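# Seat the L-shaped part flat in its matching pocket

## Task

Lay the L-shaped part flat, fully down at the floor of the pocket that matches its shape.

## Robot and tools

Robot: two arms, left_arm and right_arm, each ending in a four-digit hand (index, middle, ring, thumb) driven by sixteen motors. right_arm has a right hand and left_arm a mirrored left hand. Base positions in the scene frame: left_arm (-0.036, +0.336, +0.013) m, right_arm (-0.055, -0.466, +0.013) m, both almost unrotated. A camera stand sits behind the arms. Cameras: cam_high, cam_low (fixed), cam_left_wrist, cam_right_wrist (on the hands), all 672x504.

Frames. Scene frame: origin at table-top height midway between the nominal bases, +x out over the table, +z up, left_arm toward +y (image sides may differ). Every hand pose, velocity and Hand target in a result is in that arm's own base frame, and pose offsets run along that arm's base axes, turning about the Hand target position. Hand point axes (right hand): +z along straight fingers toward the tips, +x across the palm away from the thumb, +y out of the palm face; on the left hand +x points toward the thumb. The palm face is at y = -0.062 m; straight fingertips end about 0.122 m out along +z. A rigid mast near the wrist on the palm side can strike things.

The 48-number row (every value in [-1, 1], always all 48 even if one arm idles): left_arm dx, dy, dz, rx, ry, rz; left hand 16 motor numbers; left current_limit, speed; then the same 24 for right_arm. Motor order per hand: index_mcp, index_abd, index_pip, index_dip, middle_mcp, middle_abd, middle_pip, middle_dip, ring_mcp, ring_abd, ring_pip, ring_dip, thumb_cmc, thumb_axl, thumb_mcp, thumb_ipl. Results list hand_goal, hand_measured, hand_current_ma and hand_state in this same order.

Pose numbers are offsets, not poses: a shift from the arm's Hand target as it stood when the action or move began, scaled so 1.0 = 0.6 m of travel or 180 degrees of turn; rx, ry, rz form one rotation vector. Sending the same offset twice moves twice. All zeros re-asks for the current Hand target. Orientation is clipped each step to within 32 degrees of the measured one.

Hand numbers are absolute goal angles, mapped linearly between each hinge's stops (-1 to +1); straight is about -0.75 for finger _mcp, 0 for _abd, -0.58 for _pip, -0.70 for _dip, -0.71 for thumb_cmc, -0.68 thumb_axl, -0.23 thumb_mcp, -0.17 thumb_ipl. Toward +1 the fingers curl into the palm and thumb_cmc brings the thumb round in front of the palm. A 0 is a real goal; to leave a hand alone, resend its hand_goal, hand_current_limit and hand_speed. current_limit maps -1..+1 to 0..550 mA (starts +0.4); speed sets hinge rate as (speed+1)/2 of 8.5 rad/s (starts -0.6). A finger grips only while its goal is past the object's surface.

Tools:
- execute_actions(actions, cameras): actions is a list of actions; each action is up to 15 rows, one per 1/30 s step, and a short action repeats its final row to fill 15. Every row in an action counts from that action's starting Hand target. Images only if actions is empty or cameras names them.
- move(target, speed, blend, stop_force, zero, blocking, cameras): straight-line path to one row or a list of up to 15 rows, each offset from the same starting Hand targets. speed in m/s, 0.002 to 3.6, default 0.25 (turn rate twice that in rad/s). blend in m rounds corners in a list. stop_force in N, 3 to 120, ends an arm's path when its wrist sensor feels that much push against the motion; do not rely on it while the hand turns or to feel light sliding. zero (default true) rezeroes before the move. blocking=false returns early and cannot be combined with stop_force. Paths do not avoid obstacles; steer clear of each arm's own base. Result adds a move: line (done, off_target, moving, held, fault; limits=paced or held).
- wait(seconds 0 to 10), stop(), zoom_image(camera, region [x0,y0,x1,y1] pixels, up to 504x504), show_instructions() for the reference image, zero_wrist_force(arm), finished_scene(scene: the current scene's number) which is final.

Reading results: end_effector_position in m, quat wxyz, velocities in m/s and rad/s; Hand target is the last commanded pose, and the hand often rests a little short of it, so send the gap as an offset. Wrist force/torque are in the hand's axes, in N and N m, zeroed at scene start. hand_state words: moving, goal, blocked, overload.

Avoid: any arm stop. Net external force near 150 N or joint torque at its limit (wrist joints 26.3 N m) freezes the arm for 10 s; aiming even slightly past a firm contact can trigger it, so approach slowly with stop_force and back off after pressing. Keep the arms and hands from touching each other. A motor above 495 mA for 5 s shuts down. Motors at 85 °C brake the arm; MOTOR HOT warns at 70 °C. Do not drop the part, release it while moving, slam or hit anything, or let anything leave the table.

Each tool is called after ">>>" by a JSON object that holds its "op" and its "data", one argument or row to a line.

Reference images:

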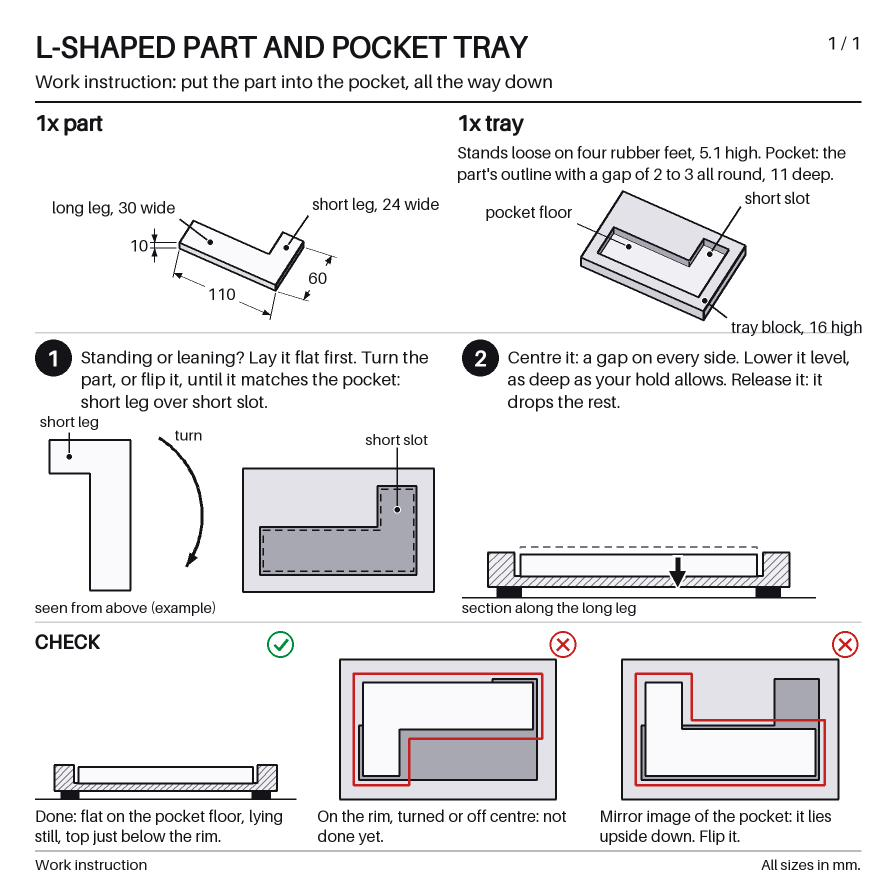

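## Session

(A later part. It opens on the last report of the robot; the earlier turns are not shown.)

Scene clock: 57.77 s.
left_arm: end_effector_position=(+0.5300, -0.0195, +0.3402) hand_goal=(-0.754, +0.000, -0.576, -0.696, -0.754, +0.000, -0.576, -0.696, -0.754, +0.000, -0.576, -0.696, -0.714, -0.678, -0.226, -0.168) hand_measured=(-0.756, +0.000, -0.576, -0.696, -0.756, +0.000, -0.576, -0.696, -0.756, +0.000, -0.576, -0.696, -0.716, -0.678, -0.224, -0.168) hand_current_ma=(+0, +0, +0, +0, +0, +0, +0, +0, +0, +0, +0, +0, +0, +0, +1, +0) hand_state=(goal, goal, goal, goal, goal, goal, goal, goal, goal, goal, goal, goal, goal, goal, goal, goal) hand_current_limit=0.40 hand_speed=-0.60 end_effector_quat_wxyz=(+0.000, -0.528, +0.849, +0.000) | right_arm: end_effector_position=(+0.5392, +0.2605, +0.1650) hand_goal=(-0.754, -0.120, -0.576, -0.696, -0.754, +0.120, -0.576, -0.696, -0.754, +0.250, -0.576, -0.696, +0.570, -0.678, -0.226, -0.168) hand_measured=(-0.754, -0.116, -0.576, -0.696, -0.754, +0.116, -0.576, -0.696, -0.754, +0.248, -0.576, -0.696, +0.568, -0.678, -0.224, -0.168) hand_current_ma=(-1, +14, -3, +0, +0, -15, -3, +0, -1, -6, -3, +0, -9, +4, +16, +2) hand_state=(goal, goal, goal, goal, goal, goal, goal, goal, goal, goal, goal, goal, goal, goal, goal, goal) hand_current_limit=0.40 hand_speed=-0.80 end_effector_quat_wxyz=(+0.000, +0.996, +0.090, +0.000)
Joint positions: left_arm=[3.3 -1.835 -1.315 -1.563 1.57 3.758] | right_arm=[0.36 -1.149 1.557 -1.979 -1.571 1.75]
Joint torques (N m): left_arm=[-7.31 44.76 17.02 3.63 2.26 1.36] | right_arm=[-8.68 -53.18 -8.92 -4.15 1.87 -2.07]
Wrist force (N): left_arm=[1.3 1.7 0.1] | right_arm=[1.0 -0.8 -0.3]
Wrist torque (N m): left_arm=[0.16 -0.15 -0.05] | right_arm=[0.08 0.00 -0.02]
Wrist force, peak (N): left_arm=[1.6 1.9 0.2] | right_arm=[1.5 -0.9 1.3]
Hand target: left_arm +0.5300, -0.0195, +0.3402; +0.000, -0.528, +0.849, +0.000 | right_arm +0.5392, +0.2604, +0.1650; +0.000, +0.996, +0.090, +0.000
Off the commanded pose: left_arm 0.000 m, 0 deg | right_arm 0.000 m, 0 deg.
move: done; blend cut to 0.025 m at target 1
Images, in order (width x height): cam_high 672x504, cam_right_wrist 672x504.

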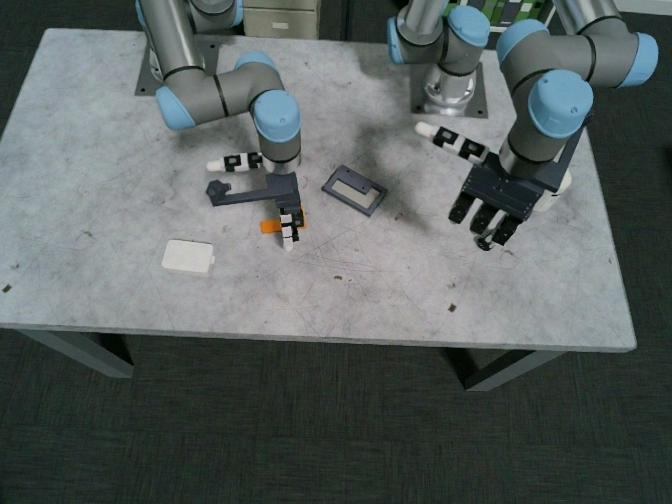

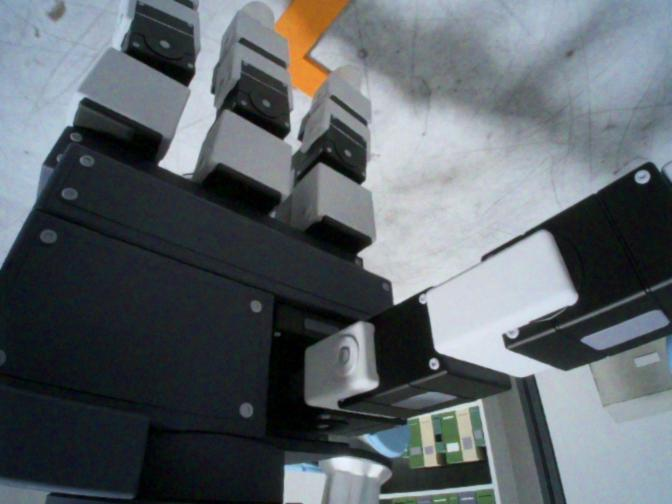

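>>> {"op": "move", "data": {
  "target": [
    [0,0,0,0,0,0,-0.754,0,-0.576,-0.696,-0.754,0,-0.576,-0.696,-0.754,0,-0.576,-0.696,-0.714,-0.678,-0.226,-0.168,0.4,-0.6,0,0,-0.0903,0,0,0,-0.754,-0.12,-0.576,-0.696,-0.754,0.12,-0.576,-0.696,-0.754,0.25,-0.576,-0.696,0.571,-0.678,-0.226,-0.168,0.4,-0.8]
  ],
  "speed": 0.04,
  "stop_force": 4
}}

>>> {"op": "move", "data": {
  "target": [
    [0,0,0,0,0,0,-0.754,0,-0.576,-0.696,-0.754,0,-0.576,-0.696,-0.754,0,-0.576,-0.696,-0.714,-0.678,-0.226,-0.168,0.4,-0.6,0,0,0,0,0,0,-0.754,0.15,-0.576,-0.696,-0.754,-0.15,-0.576,-0.696,-0.754,0.25,-0.576,-0.696,0.571,-0.678,-0.226,-0.168,0.55,-0.91]
  ],
  "speed": 0.1,
  "cameras": ["cam_high", "cam_low", "cam_left_wrist", "cam_right_wrist"]
}}

>>> {"op": "zoom_image", "data": {
  "camera": "cam_right_wrist",
  "region": [200, 0, 420, 120]
}}

>>> {"op": "zoom_image", "data": {
  "camera": "cam_low",
  "region": [400, 230, 490, 310]
}}

>>> {"op": "zoom_image", "data": {
  "camera": "cam_left_wrist",
  "region": [150, 120, 260, 220]
}}

Scene clock: 61.10 s.
left_arm: end_effector_position=(+0.5300, -0.0195, +0.3402) hand_goal=(-0.754, +0.000, -0.576, -0.696, -0.754, +0.000, -0.576, -0.696, -0.754, +0.000, -0.576, -0.696, -0.714, -0.678, -0.226, -0.168) hand_measured=(-0.756, +0.000, -0.576, -0.696, -0.756, +0.000, -0.576, -0.696, -0.756, +0.000, -0.576, -0.696, -0.716, -0.678, -0.224, -0.168) hand_current_ma=(+0, +0, +0, +0, +0, +0, +0, +0, +0, +0, +0, +0, +0, +0, +1, +0) hand_state=(goal, goal, goal, goal, goal, goal, goal, goal, goal, goal, goal, goal, goal, goal, goal, goal) hand_current_limit=0.40 hand_speed=-0.60 end_effector_quat_wxyz=(+0.000, -0.528, +0.849, +0.000) | right_arm: end_effector_position=(+0.5392, +0.2604, +0.1108) hand_goal=(-0.754, -0.120, -0.576, -0.696, -0.754, +0.120, -0.576, -0.696, -0.754, +0.250, -0.576, -0.696, +0.570, -0.678, -0.226, -0.168) hand_measured=(-0.754, -0.116, -0.576, -0.696, -0.754, +0.116, -0.576, -0.696, -0.754, +0.248, -0.576, -0.696, +0.568, -0.678, -0.224, -0.168) hand_current_ma=(-1, +14, -3, +0, +0, -15, -3, +0, -1, -6, -3, +0, -9, +4, +16, +2) hand_state=(goal, goal, goal, goal, goal, goal, goal, goal, goal, goal, goal, goal, goal, goal, goal, goal) hand_current_limit=0.40 hand_speed=-0.80 end_effector_quat_wxyz=(+0.000, +0.996, +0.090, +0.000)
Joint positions: left_arm=[3.3 -1.835 -1.315 -1.563 1.57 3.758] | right_arm=[0.36 -1.091 1.623 -2.103 -1.571 1.75]
Joint torques (N m): left_arm=[-7.08 46.62 17.13 3.95 2.23 1.46] | right_arm=[-5.75 -27.69 -7.85 -4.2 0.32 -1.88]
Wrist force (N): left_arm=[1.4 1.5 0.0] | right_arm=[1.2 -0.7 -0.1]
Wrist torque (N m): left_arm=[0.15 -0.16 -0.04] | right_arm=[0.03 -0.01 0.03]
Wrist force, peak (N): left_arm=[1.4 2.0 0.3] | right_arm=[1.3 -0.7 -1.1]
Hand target: left_arm +0.5300, -0.0195, +0.3402; +0.000, -0.528, +0.849, +0.000 | right_arm +0.5392, +0.2604, +0.1108; +0.000, +0.996, +0.090, +0.000
Off the commanded pose: left_arm 0.000 m, 0 deg | right_arm 0.000 m, 0 deg.
move: done

Scene clock: 61.80 s.
left_arm: end_effector_position=(+0.5300, -0.0195, +0.3402) hand_goal=(-0.754, +0.000, -0.576, -0.696, -0.754, +0.000, -0.576, -0.696, -0.754, +0.000, -0.576, -0.696, -0.714, -0.678, -0.226, -0.168) hand_measured=(-0.756, +0.000, -0.576, -0.696, -0.756, +0.000, -0.576, -0.696, -0.756, +0.000, -0.576, -0.696, -0.716, -0.678, -0.224, -0.168) hand_current_ma=(+0, +0, +0, +0, +0, +0, +0, +0, +0, +0, +0, +0, +0, +0, +1, +0) hand_state=(goal, goal, goal, goal, goal, goal, goal, goal, goal, goal, goal, goal, goal, goal, goal, goal) hand_current_limit=0.40 hand_speed=-0.60 end_effector_quat_wxyz=(+0.000, -0.528, +0.849, +0.000) | right_arm: end_effector_position=(+0.5392, +0.2604, +0.1108) hand_goal=(-0.754, +0.150, -0.576, -0.696, -0.754, -0.150, -0.576, -0.696, -0.754, +0.250, -0.576, -0.696, +0.570, -0.678, -0.226, -0.168) hand_measured=(-0.754, -0.020, -0.576, -0.696, -0.754, +0.010, -0.576, -0.696, -0.754, +0.248, -0.576, -0.696, +0.568, -0.678, -0.224, -0.168) hand_current_ma=(-1, -426, -3, +0, +0, +426, -3, +0, -1, -6, -3, +0, -9, +4, +16, +2) hand_state=(goal, blocked, goal, goal, goal, blocked, goal, goal, goal, goal, goal, goal, goal, goal, goal, goal) hand_current_limit=0.55 hand_speed=-0.91 end_effector_quat_wxyz=(+0.000, +0.996, +0.090, +0.000)
Joint positions: left_arm=[3.3 -1.835 -1.315 -1.563 1.57 3.758] | right_arm=[0.36 -1.091 1.623 -2.103 -1.571 1.75]
Joint torques (N m): left_arm=[-6.97 46.07 17.26 4.23 2.35 1.41] | right_arm=[-3.37 -27.66 -7.52 -4.05 -0.75 -1.9]
Wrist force (N): left_arm=[1.3 1.7 0.2] | right_arm=[1.2 -0.6 -0.1]
Wrist torque (N m): left_arm=[0.16 -0.14 -0.05] | right_arm=[0.05 -0.01 0.02]
Wrist force, peak (N): left_arm=[1.4 1.8 0.3] | right_arm=[1.3 -0.8 -0.2]
Hand target: left_arm +0.5300, -0.0195, +0.3402; +0.000, -0.528, +0.849, +0.000 | right_arm +0.5392, +0.2604, +0.1108; +0.000, +0.996, +0.090, +0.000
Off the commanded pose: left_arm 0.000 m, 0 deg | right_arm 0.000 m, 0 deg.
move: done

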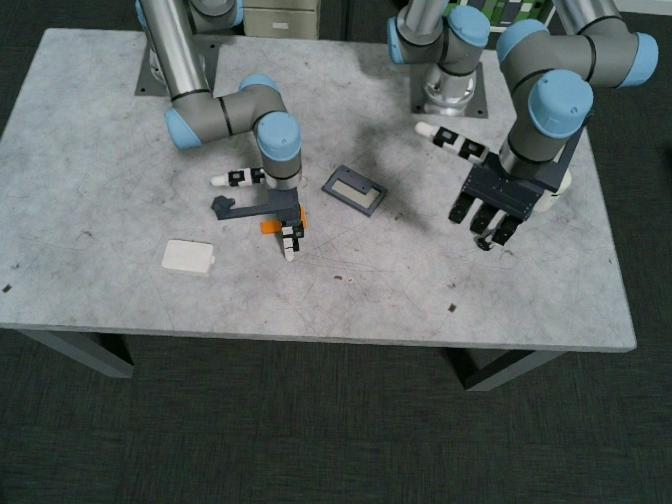

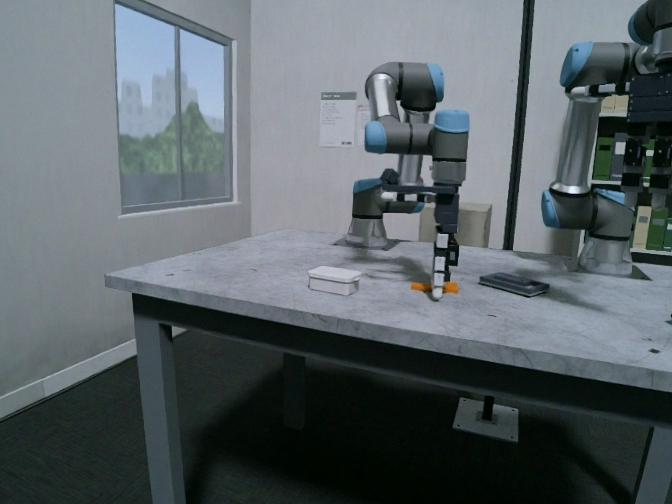

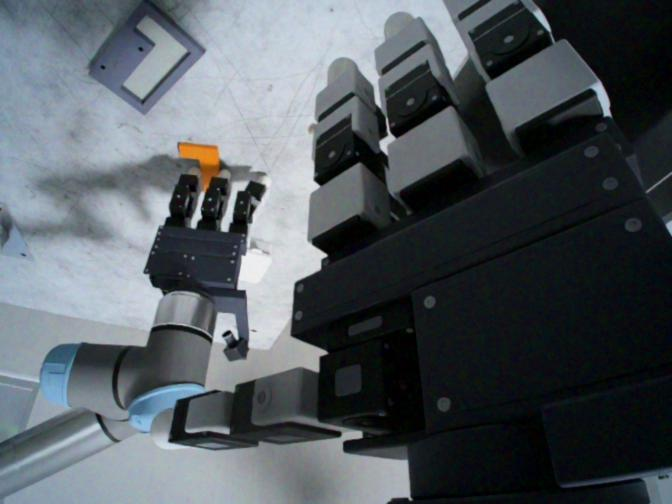

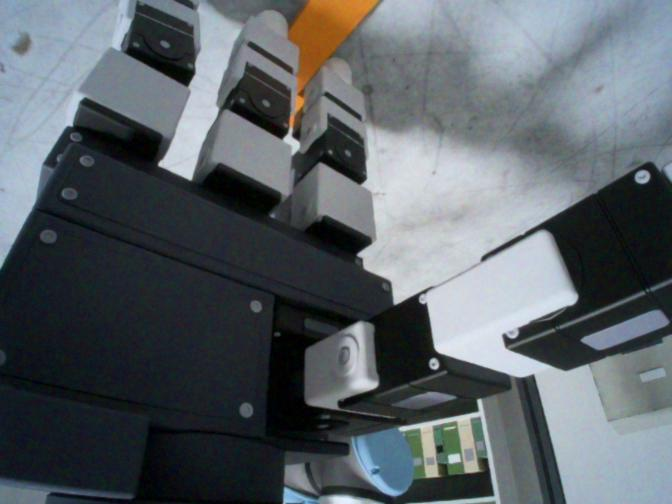

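Scaled by 2.291 from the camera's 672x504 image, which has a finer 960x720 frame.

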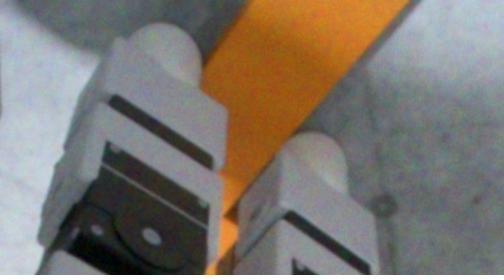

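Scaled by 5.600 from the camera's 672x504 image, which has a finer 960x720 frame.

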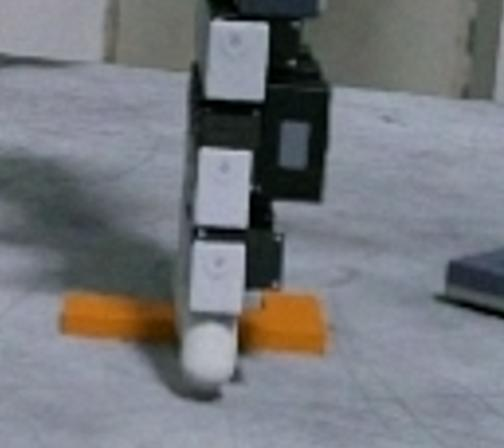

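Scaled by 4.582 from the camera's 672x504 image, which has a finer 960x720 frame.

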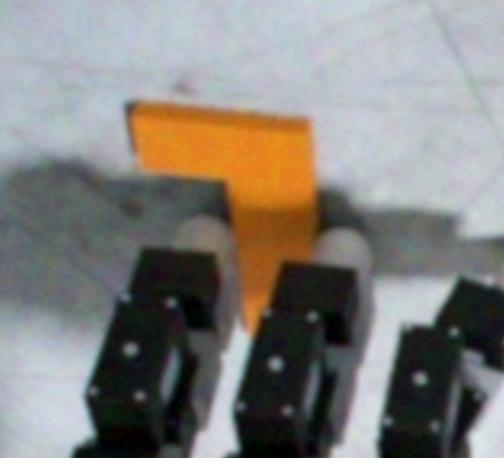

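>>> {"op": "move", "data": {
  "target": [
    [0,0,0,0,0,0,-0.754,0,-0.576,-0.696,-0.754,0,-0.576,-0.696,-0.754,0,-0.576,-0.696,-0.714,-0.678,-0.226,-0.168,0.4,-0.6,0,0,0.05,0,0,0,-0.754,0.15,-0.576,-0.696,-0.754,-0.15,-0.576,-0.696,-0.754,0.25,-0.576,-0.696,0.571,-0.678,-0.226,-0.168,0.55,-0.91]
  ],
  "speed": 0.06,
  "cameras": ["cam_low", "cam_right_wrist"]
}}

>>> {"op": "zoom_image", "data": {
  "camera": "cam_low",
  "region": [400, 210, 500, 310]
}}

Scene clock: 63.23 s.
left_arm: end_effector_position=(+0.5300, -0.0195, +0.3402) hand_goal=(-0.754, +0.000, -0.576, -0.696, -0.754, +0.000, -0.576, -0.696, -0.754, +0.000, -0.576, -0.696, -0.714, -0.678, -0.226, -0.168) hand_measured=(-0.756, +0.000, -0.576, -0.696, -0.756, +0.000, -0.576, -0.696, -0.756, +0.000, -0.576, -0.696, -0.716, -0.678, -0.224, -0.168) hand_current_ma=(+0, +0, +0, +0, +0, +0, +0, +0, +0, +0, +0, +0, +0, +0, +1, +0) hand_state=(goal, goal, goal, goal, goal, goal, goal, goal, goal, goal, goal, goal, goal, goal, goal, goal) hand_current_limit=0.40 hand_speed=-0.60 end_effector_quat_wxyz=(+0.000, -0.528, +0.849, +0.000) | right_arm: end_effector_position=(+0.5392, +0.2604, +0.1406) hand_goal=(-0.754, +0.150, -0.576, -0.696, -0.754, -0.150, -0.576, -0.696, -0.754, +0.250, -0.576, -0.696, +0.570, -0.678, -0.226, -0.168) hand_measured=(-0.754, -0.020, -0.576, -0.696, -0.754, +0.010, -0.576, -0.696, -0.754, +0.248, -0.576, -0.696, +0.568, -0.678, -0.224, -0.168) hand_current_ma=(-1, -426, -3, +0, +0, +426, -3, +0, -1, -6, -3, +0, -9, +4, +16, +2) hand_state=(goal, blocked, goal, goal, goal, blocked, goal, goal, goal, goal, goal, goal, goal, goal, goal, goal) hand_current_limit=0.55 hand_speed=-0.91 end_effector_quat_wxyz=(+0.000, +0.996, +0.090, +0.000)
Joint positions: left_arm=[3.3 -1.835 -1.315 -1.563 1.57 3.758] | right_arm=[0.36 -1.125 1.589 -2.035 -1.571 1.75]
Joint torques (N m): left_arm=[-6.73 47.17 15.39 3.81 2.37 1.45] | right_arm=[0.34 -53.59 -32.05 -0.3 -0.85 -1.67]
Wrist force (N): left_arm=[1.4 1.7 0.1] | right_arm=[1.2 -0.5 -0.2]
Wrist torque (N m): left_arm=[0.16 -0.15 -0.05] | right_arm=[0.08 0.00 0.01]
Wrist force, peak (N): left_arm=[1.6 1.9 0.3] | right_arm=[1.4 -0.8 0.3]
Hand target: left_arm +0.5300, -0.0195, +0.3402; +0.000, -0.528, +0.849, +0.000 | right_arm +0.5392, +0.2604, +0.1408; +0.000, +0.996, +0.090, +0.000
Off the commanded pose: left_arm 0.000 m, 0 deg | right_arm 0.000 m, 0 deg.
move: done
Images, in order (width x height): cam_low 672x504, cam_right_wrist 672x504.

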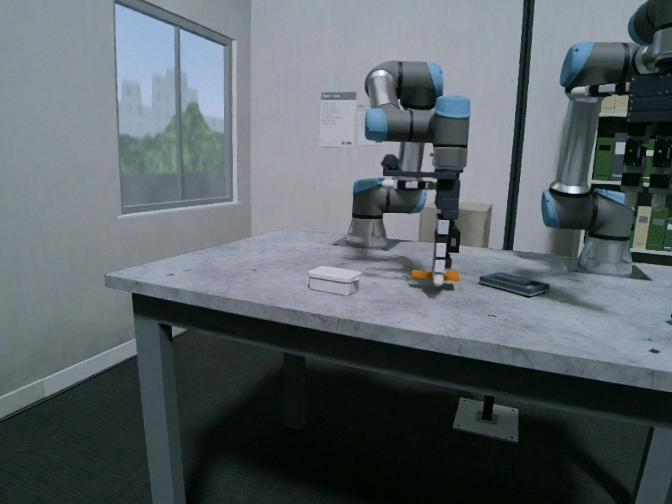

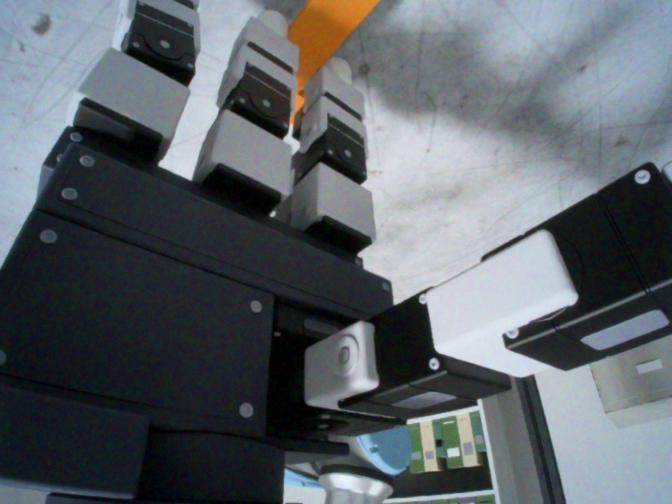

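Scaled by 5.040 from the camera's 672x504 image, which has a finer 960x720 frame.

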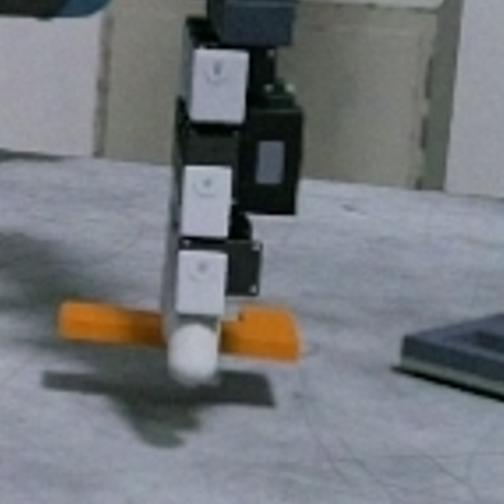

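>>> {"op": "move", "data": {
  "target": [
    [0,0,0,0,0,0,-0.754,0,-0.576,-0.696,-0.754,0,-0.576,-0.696,-0.754,0,-0.576,-0.696,-0.714,-0.678,-0.226,-0.168,0.4,-0.6,-0.03,0.04,0.075,0,0,-0.04,-0.754,0.15,-0.576,-0.696,-0.754,-0.15,-0.576,-0.696,-0.754,0.25,-0.576,-0.696,0.571,-0.678,-0.226,-0.168,0.55,-0.91],
    [0,0,0,0,0,0,-0.754,0,-0.576,-0.696,-0.754,0,-0.576,-0.696,-0.754,0,-0.576,-0.696,-0.714,-0.678,-0.226,-0.168,0.4,-0.6,-0.2385,0.3087,0.075,0,0,-0.24,-0.754,0.15,-0.576,-0.696,-0.754,-0.15,-0.576,-0.696,-0.754,0.25,-0.576,-0.696,0.571,-0.678,-0.226,-0.168,0.55,-0.91],
    [0,0,0,0,0,0,-0.754,0,-0.576,-0.696,-0.754,0,-0.576,-0.696,-0.754,0,-0.576,-0.696,-0.714,-0.678,-0.226,-0.168,0.4,-0.6,-0.2385,0.3087,0.002,0,0,-0.24,-0.754,0.15,-0.576,-0.696,-0.754,-0.15,-0.576,-0.696,-0.754,0.25,-0.576,-0.696,0.571,-0.678,-0.226,-0.168,0.55,-0.91]
  ],
  "speed": [0.12, 0.3, 0.12],
  "blend": [0.02, 0.02, 0],
  "cameras": ["cam_high", "cam_low", "cam_left_wrist", "cam_right_wrist"]
}}

>>> {"op": "zoom_image", "data": {
  "camera": "cam_high",
  "region": [353, 175, 393, 205]
}}

>>> {"op": "zoom_image", "data": {
  "camera": "cam_high",
  "region": [315, 160, 395, 220]
}}

>>> {"op": "zoom_image", "data": {
  "camera": "cam_left_wrist",
  "region": [80, 0, 210, 120]
}}

>>> {"op": "zoom_image", "data": {
  "camera": "cam_right_wrist",
  "region": [200, 0, 460, 110]
}}

Scene clock: 66.43 s.
left_arm: end_effector_position=(+0.5300, -0.0195, +0.3402) hand_goal=(-0.754, +0.000, -0.576, -0.696, -0.754, +0.000, -0.576, -0.696, -0.754, +0.000, -0.576, -0.696, -0.714, -0.678, -0.226, -0.168) hand_measured=(-0.756, +0.000, -0.576, -0.696, -0.756, +0.000, -0.576, -0.696, -0.756, +0.000, -0.576, -0.696, -0.716, -0.678, -0.224, -0.168) hand_current_ma=(+0, +0, +0, +0, +0, +0, +0, +0, +0, +0, +0, +0, +0, +0, +1, +0) hand_state=(goal, goal, goal, goal, goal, goal, goal, goal, goal, goal, goal, goal, goal, goal, goal, goal) hand_current_limit=0.40 hand_speed=-0.60 end_effector_quat_wxyz=(+0.000, -0.528, +0.849, +0.000) | right_arm: end_effector_position=(+0.3961, +0.4456, +0.1422) hand_goal=(-0.754, +0.150, -0.576, -0.696, -0.754, -0.150, -0.576, -0.696, -0.754, +0.250, -0.576, -0.696, +0.570, -0.678, -0.226, -0.168) hand_measured=(-0.754, -0.020, -0.576, -0.696, -0.754, +0.010, -0.576, -0.696, -0.754, +0.248, -0.576, -0.696, +0.568, -0.678, -0.224, -0.168) hand_current_ma=(+0, -426, -3, +0, +0, +426, -3, +0, -1, -6, -3, +0, -9, +4, +16, +2) hand_state=(goal, blocked, goal, goal, goal, blocked, goal, goal, goal, goal, goal, goal, goal, goal, goal, goal) hand_current_limit=0.55 hand_speed=-0.91 end_effector_quat_wxyz=(+0.000, +0.959, -0.283, +0.000)
Joint positions: left_arm=[3.3 -1.835 -1.315 -1.563 1.57 3.758] | right_arm=[0.634 -1.048 1.465 -1.988 -1.571 2.778]
Joint torques (N m): left_arm=[-7.14 45.64 17.04 4.13 2.03 1.27] | right_arm=[8.67 -30.87 -9.3 -3.97 -2.19 1.49]
Wrist force (N): left_arm=[1.4 1.7 0.2] | right_arm=[1.5 -1.2 -0.3]
Wrist torque (N m): left_arm=[0.16 -0.15 -0.05] | right_arm=[0.00 -0.04 -0.19]
Wrist force, peak (N): left_arm=[1.7 1.7 0.5] | right_arm=[1.5 -1.2 -0.3]
Hand target: left_arm +0.5300, -0.0195, +0.3402; +0.000, -0.528, +0.849, +0.000 | right_arm +0.3961, +0.4456, +0.1420; +0.000, +0.959, -0.283, +0.000
Off the commanded pose: left_arm 0.000 m, 0 deg | right_arm 0.000 m, 0 deg.
move: done

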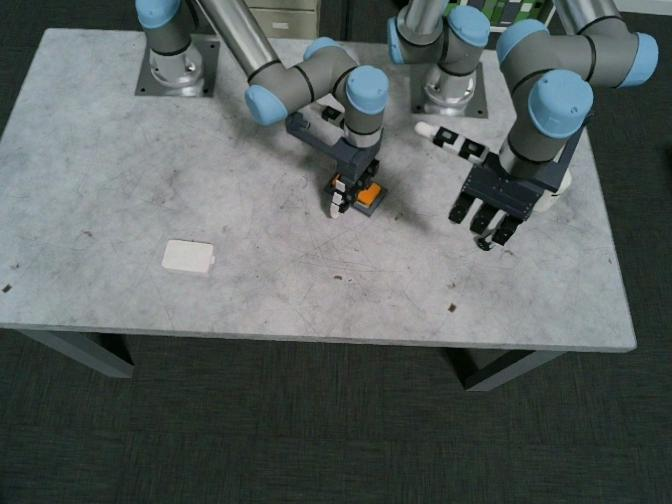

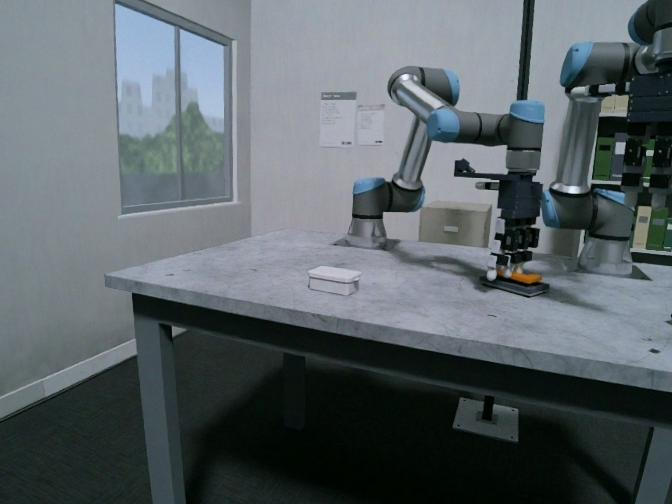

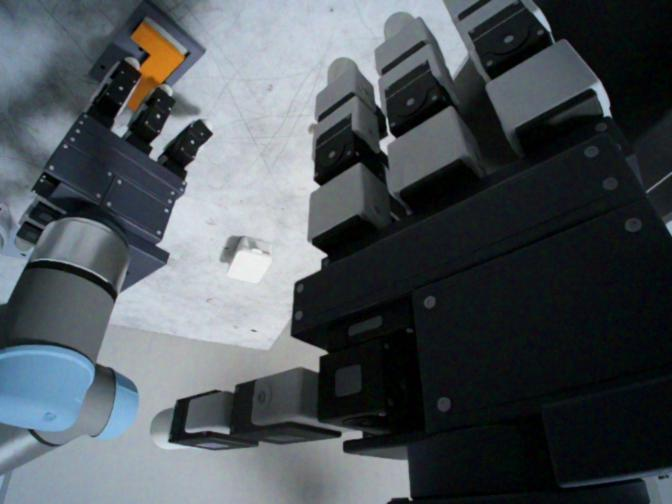

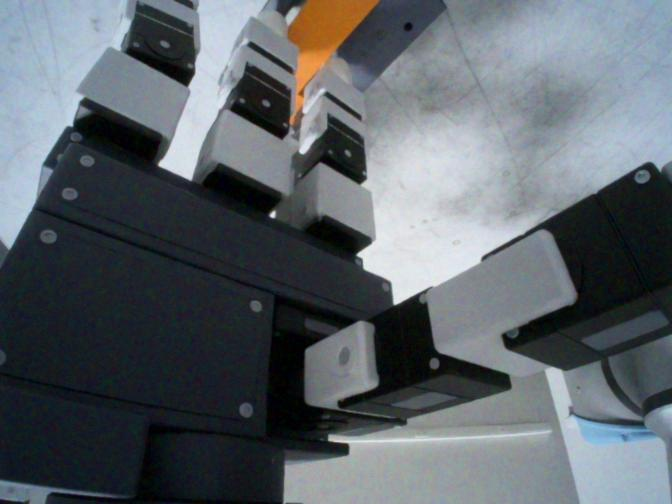

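Scaled by 12.600 from the camera's 672x504 image, which has a finer 960x720 frame.

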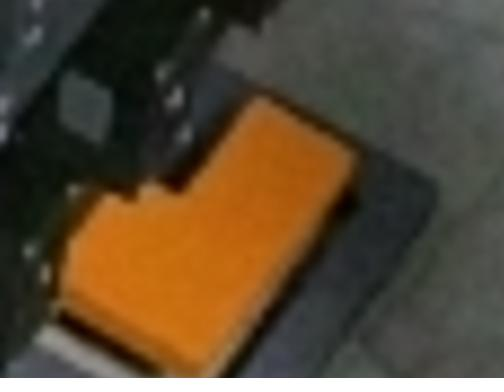

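Scaled by 6.300 from the camera's 672x504 image, which has a finer 960x720 frame.

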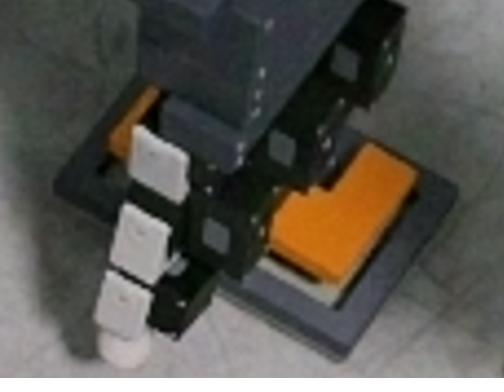

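Scaled by 3.877 from the camera's 672x504 image, which has a finer 960x720 frame.

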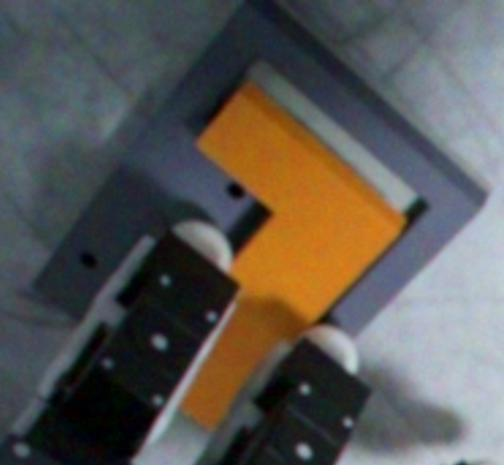

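Scaled by 1.938 from the camera's 672x504 image, which has a finer 960x720 frame.

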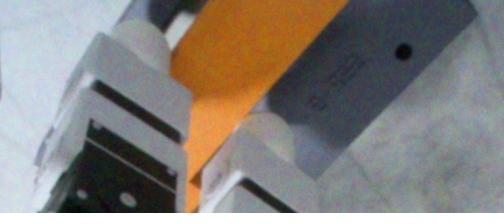

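>>> {"op": "move", "data": {
  "target": [
    [0,0,0,0,0,0,-0.754,0,-0.576,-0.696,-0.754,0,-0.576,-0.696,-0.754,0,-0.576,-0.696,-0.714,-0.678,-0.226,-0.168,0.4,-0.6,0.001,-0.0022,-0.011,0,0,0,-0.754,0.15,-0.576,-0.696,-0.754,-0.15,-0.576,-0.696,-0.754,0.25,-0.576,-0.696,0.571,-0.678,-0.226,-0.168,0.55,-0.91]
  ],
  "speed": 0.04,
  "cameras": ["cam_high", "cam_low", "cam_left_wrist", "cam_right_wrist"]
}}

>>> {"op": "zoom_image", "data": {
  "camera": "cam_high",
  "region": [353, 180, 393, 220]
}}

>>> {"op": "zoom_image", "data": {
  "camera": "cam_high",
  "region": [318, 165, 358, 205]
}}

>>> {"op": "zoom_image", "data": {
  "camera": "cam_left_wrist",
  "region": [110, 5, 200, 95]
}}

>>> {"op": "zoom_image", "data": {
  "camera": "cam_right_wrist",
  "region": [250, 0, 460, 100]
}}

>>> {"op": "zoom_image", "data": {
  "camera": "cam_low",
  "region": [470, 250, 560, 310]
}}

Scene clock: 70.37 s.
left_arm: end_effector_position=(+0.5300, -0.0195, +0.3402) hand_goal=(-0.754, +0.000, -0.576, -0.696, -0.754, +0.000, -0.576, -0.696, -0.754, +0.000, -0.576, -0.696, -0.714, -0.678, -0.226, -0.168) hand_measured=(-0.756, +0.000, -0.576, -0.696, -0.756, +0.000, -0.576, -0.696, -0.756, +0.000, -0.576, -0.696, -0.716, -0.678, -0.224, -0.168) hand_current_ma=(+0, +0, +0, +0, +0, +0, +0, +0, +0, +0, +0, +0, +0, +0, +1, +0) hand_state=(goal, goal, goal, goal, goal, goal, goal, goal, goal, goal, goal, goal, goal, goal, goal, goal) hand_current_limit=0.40 hand_speed=-0.60 end_effector_quat_wxyz=(+0.000, -0.528, +0.849, +0.000) | right_arm: end_effector_position=(+0.3967, +0.4443, +0.1355) hand_goal=(-0.754, +0.150, -0.576, -0.696, -0.754, -0.150, -0.576, -0.696, -0.754, +0.250, -0.576, -0.696, +0.570, -0.678, -0.226, -0.168) hand_measured=(-0.754, -0.020, -0.576, -0.696, -0.754, +0.010, -0.576, -0.696, -0.754, +0.248, -0.576, -0.696, +0.568, -0.678, -0.224, -0.168) hand_current_ma=(+0, -426, -3, +0, +0, +426, -3, +0, -1, -6, -3, +0, -9, +4, +16, +2) hand_state=(goal, blocked, goal, goal, goal, blocked, goal, goal, goal, goal, goal, goal, goal, goal, goal, goal) hand_current_limit=0.55 hand_speed=-0.91 end_effector_quat_wxyz=(+0.000, +0.959, -0.283, +0.000)
Joint positions: left_arm=[3.3 -1.835 -1.315 -1.563 1.57 3.758] | right_arm=[0.632 -1.042 1.475 -2.004 -1.571 2.776]
Joint torques (N m): left_arm=[-6.21 46.06 16.2 3.83 2.05 1.17] | right_arm=[-8.47 -31.43 -9.54 -3.95 -2.11 -1.75]
Wrist force (N): left_arm=[1.4 1.5 0.0] | right_arm=[1.7 -0.9 0.0]
Wrist torque (N m): left_arm=[0.15 -0.16 -0.04] | right_arm=[0.00 -0.06 0.03]
Wrist force, peak (N): left_arm=[1.7 1.8 0.1] | right_arm=[1.8 -1.1 -0.2]
Hand target: left_arm +0.5300, -0.0195, +0.3402; +0.000, -0.528, +0.849, +0.000 | right_arm +0.3967, +0.4443, +0.1354; +0.000, +0.959, -0.283, +0.000
Off the commanded pose: left_arm 0.000 m, 0 deg | right_arm 0.000 m, 0 deg.
move: done

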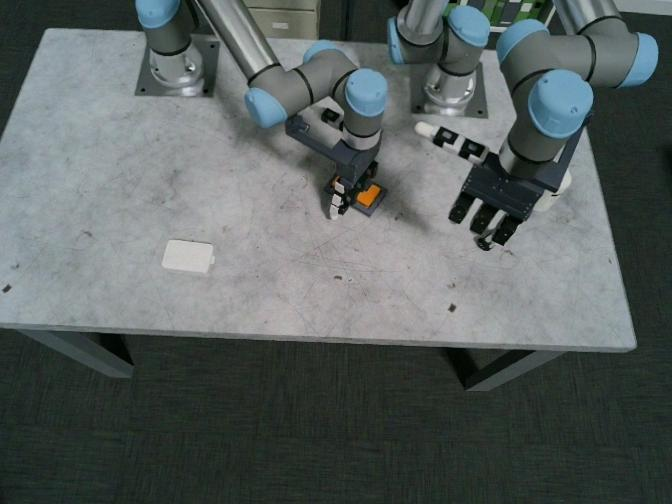

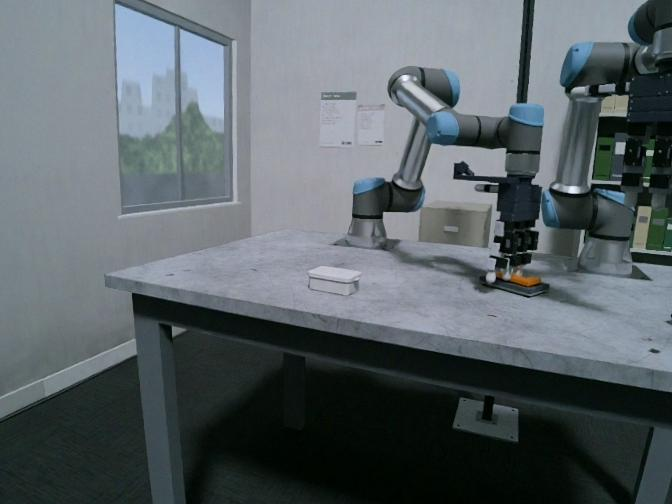

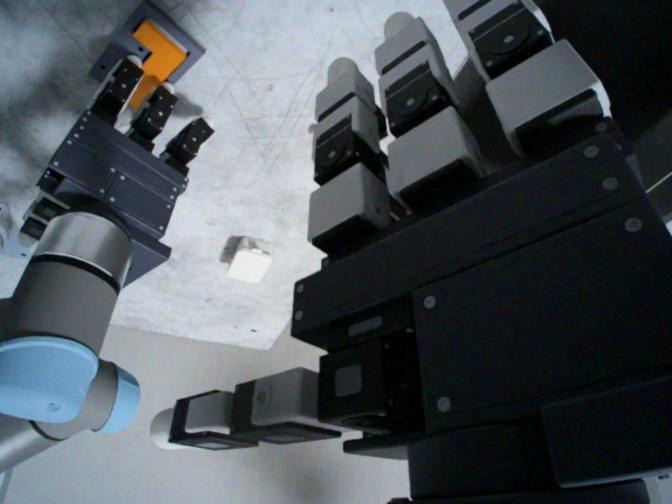

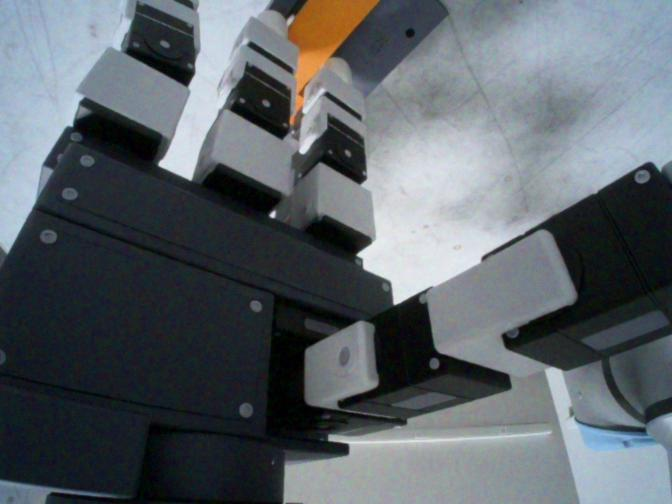

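Scaled by 12.600 from the camera's 672x504 image, which has a finer 960x720 frame.

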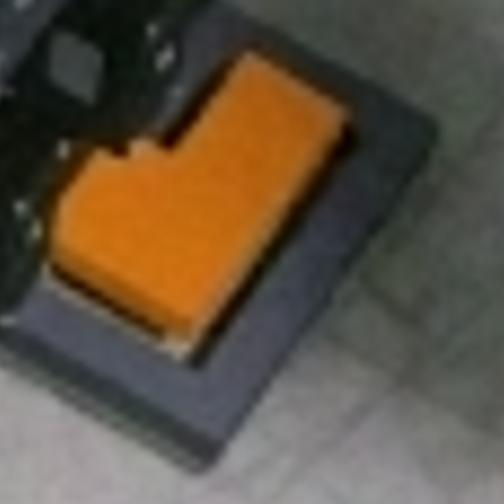

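Scaled by 12.600 from the camera's 672x504 image, which has a finer 960x720 frame.

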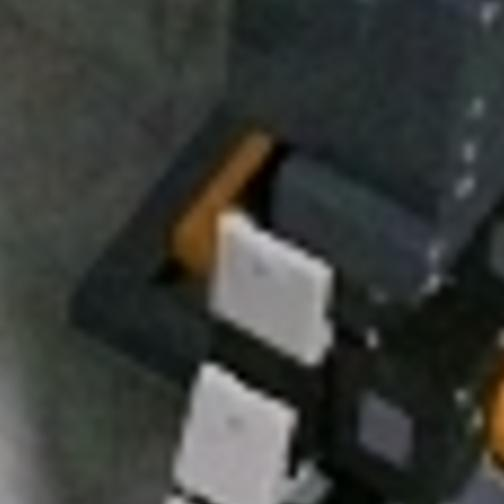

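Scaled by 5.600 from the camera's 672x504 image, which has a finer 960x720 frame.

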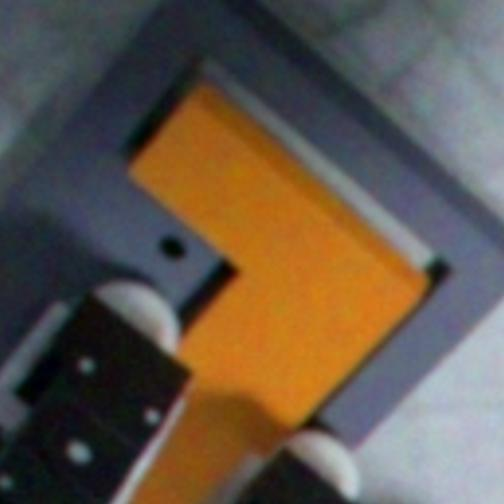

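Scaled by 2.400 from the camera's 672x504 image, which has a finer 960x720 frame.

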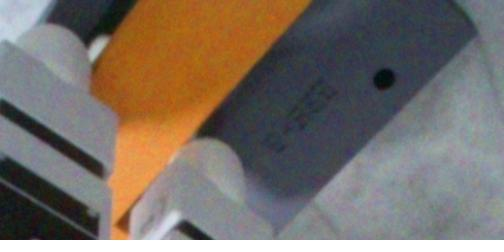

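Scaled by 5.600 from the camera's 672x504 image, which has a finer 960x720 frame.

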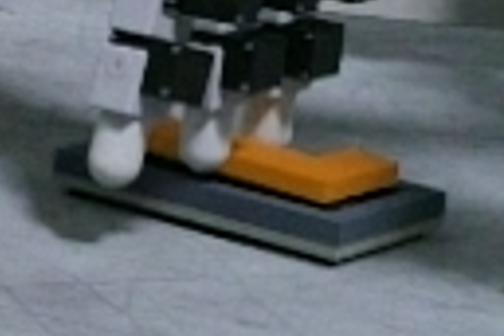

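>>> {"op": "move", "data": {
  "target": [
    [0,0,0,0,0,0,-0.754,0,-0.576,-0.696,-0.754,0,-0.576,-0.696,-0.754,0,-0.576,-0.696,-0.714,-0.678,-0.226,-0.168,0.4,-0.6,-0.001,0.0006,-0.0125,0,0,0,-0.754,0.15,-0.576,-0.696,-0.754,-0.15,-0.576,-0.696,-0.754,0.25,-0.576,-0.696,0.571,-0.678,-0.226,-0.168,0.55,-0.91]
  ],
  "speed": 0.005,
  "stop_force": 3,
  "cameras": ["cam_high", "cam_low", "cam_left_wrist", "cam_right_wrist"]
}}

>>> {"op": "zoom_image", "data": {
  "camera": "cam_high",
  "region": [353, 180, 393, 220]
}}

>>> {"op": "zoom_image", "data": {
  "camera": "cam_high",
  "region": [318, 165, 358, 205]
}}

>>> {"op": "zoom_image", "data": {
  "camera": "cam_left_wrist",
  "region": [110, 5, 200, 95]
}}

>>> {"op": "zoom_image", "data": {
  "camera": "cam_low",
  "region": [470, 250, 560, 310]
}}

Scene clock: 74.70 s.
left_arm: end_effector_position=(+0.5300, -0.0195, +0.3402) hand_goal=(-0.754, +0.000, -0.576, -0.696, -0.754, +0.000, -0.576, -0.696, -0.754, +0.000, -0.576, -0.696, -0.714, -0.678, -0.226, -0.168) hand_measured=(-0.756, +0.000, -0.576, -0.696, -0.756, +0.000, -0.576, -0.696, -0.756, +0.000, -0.576, -0.696, -0.716, -0.678, -0.224, -0.168) hand_current_ma=(+0, +0, +0, +0, +0, +0, +0, +0, +0, +0, +0, +0, +0, +0, +1, +0) hand_state=(goal, goal, goal, goal, goal, goal, goal, goal, goal, goal, goal, goal, goal, goal, goal, goal) hand_current_limit=0.40 hand_speed=-0.60 end_effector_quat_wxyz=(+0.000, -0.528, +0.849, +0.000) | right_arm: end_effector_position=(+0.3963, +0.4446, +0.1299) hand_goal=(-0.754, +0.150, -0.576, -0.696, -0.754, -0.150, -0.576, -0.696, -0.754, +0.250, -0.576, -0.696, +0.570, -0.678, -0.226, -0.168) hand_measured=(-0.754, -0.020, -0.576, -0.696, -0.754, +0.010, -0.576, -0.696, -0.754, +0.248, -0.576, -0.696, +0.568, -0.678, -0.224, -0.168) hand_current_ma=(+1, -426, -3, +0, +1, +426, -3, +0, -1, -6, -3, +0, -9, +4, +16, +2) hand_state=(goal, blocked, goal, goal, goal, blocked, goal, goal, goal, goal, goal, goal, goal, goal, goal, goal) hand_current_limit=0.55 hand_speed=-0.91 end_effector_quat_wxyz=(+0.000, +0.959, -0.283, +0.000)
Joint positions: left_arm=[3.3 -1.835 -1.315 -1.563 1.57 3.758] | right_arm=[0.633 -1.037 1.482 -2.016 -1.571 2.777]
Joint torques (N m): left_arm=[-5.21 45.15 16.13 4 2.06 1.22] | right_arm=[0.52 -54.18 -30.41 0.05 -0.87 -0.27]
Wrist force (N): left_arm=[1.3 1.6 0.5] | right_arm=[2.0 -0.9 -5.2]
Wrist torque (N m): left_arm=[0.13 -0.14 -0.05] | right_arm=[0.41 -0.05 -0.04]
Wrist force, peak (N): left_arm=[1.7 1.8 0.1] | right_arm=[1.5 -1.1 -6.9]
Hand target: left_arm +0.5300, -0.0195, +0.3402; +0.000, -0.528, +0.849, +0.000 | right_arm +0.3963, +0.4446, +0.1299; +0.000, +0.959, -0.283, +0.000 (not the last commanded pose)
Off the commanded pose: left_arm 0.000 m, 0 deg | right_arm 0.002 m, 0 deg.
move: contact (right_arm)

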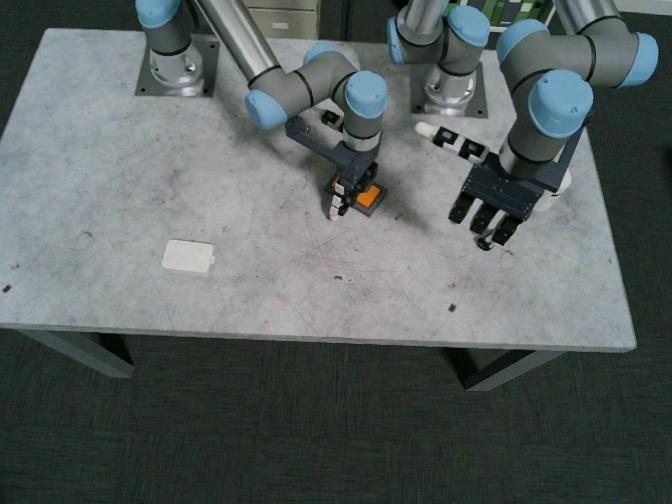

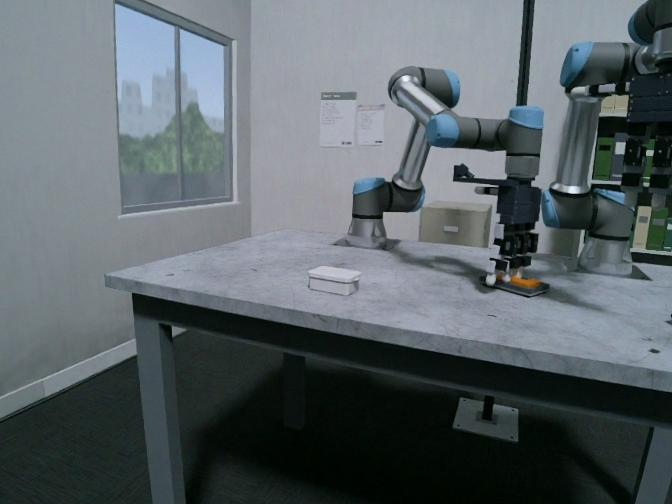

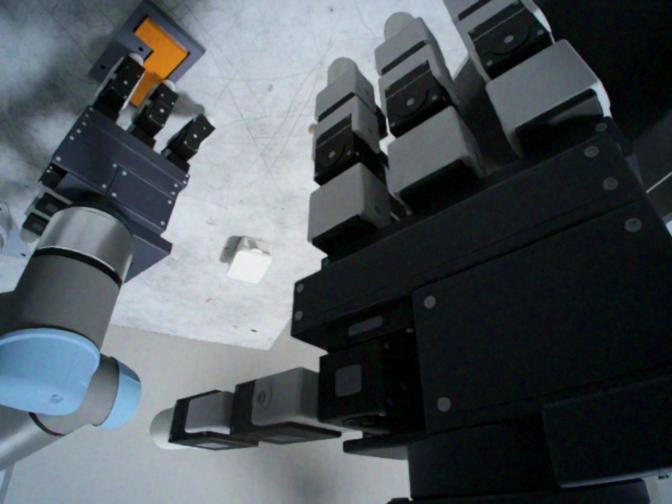

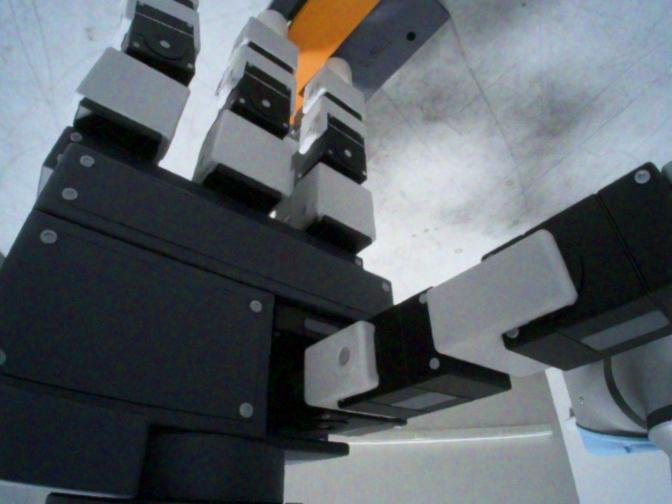

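Scaled by 12.600 from the camera's 672x504 image, which has a finer 960x720 frame.

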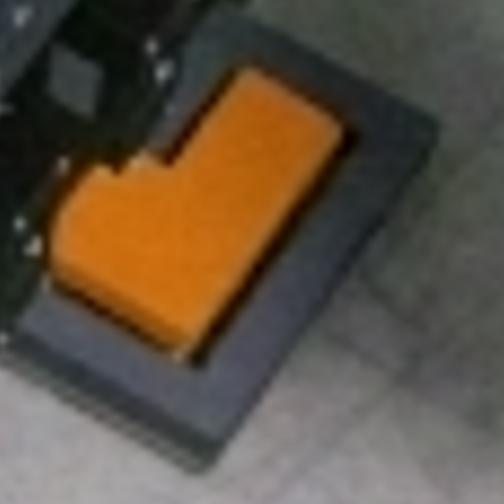

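Scaled by 12.600 from the camera's 672x504 image, which has a finer 960x720 frame.

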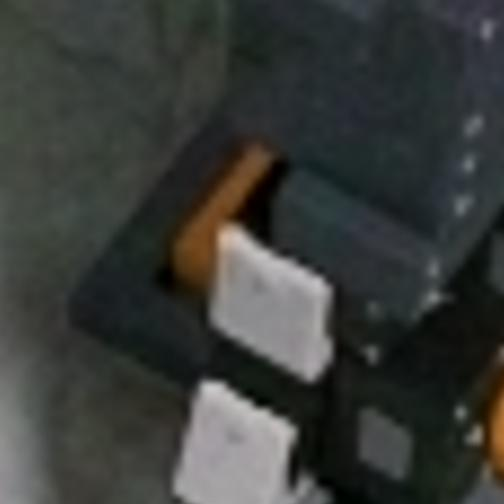

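Scaled by 5.600 from the camera's 672x504 image, which has a finer 960x720 frame.

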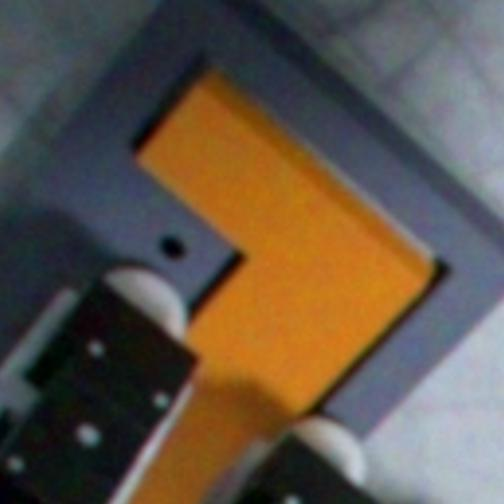

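Scaled by 5.600 from the camera's 672x504 image, which has a finer 960x720 frame.

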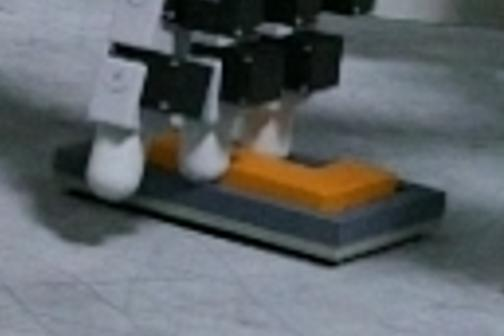

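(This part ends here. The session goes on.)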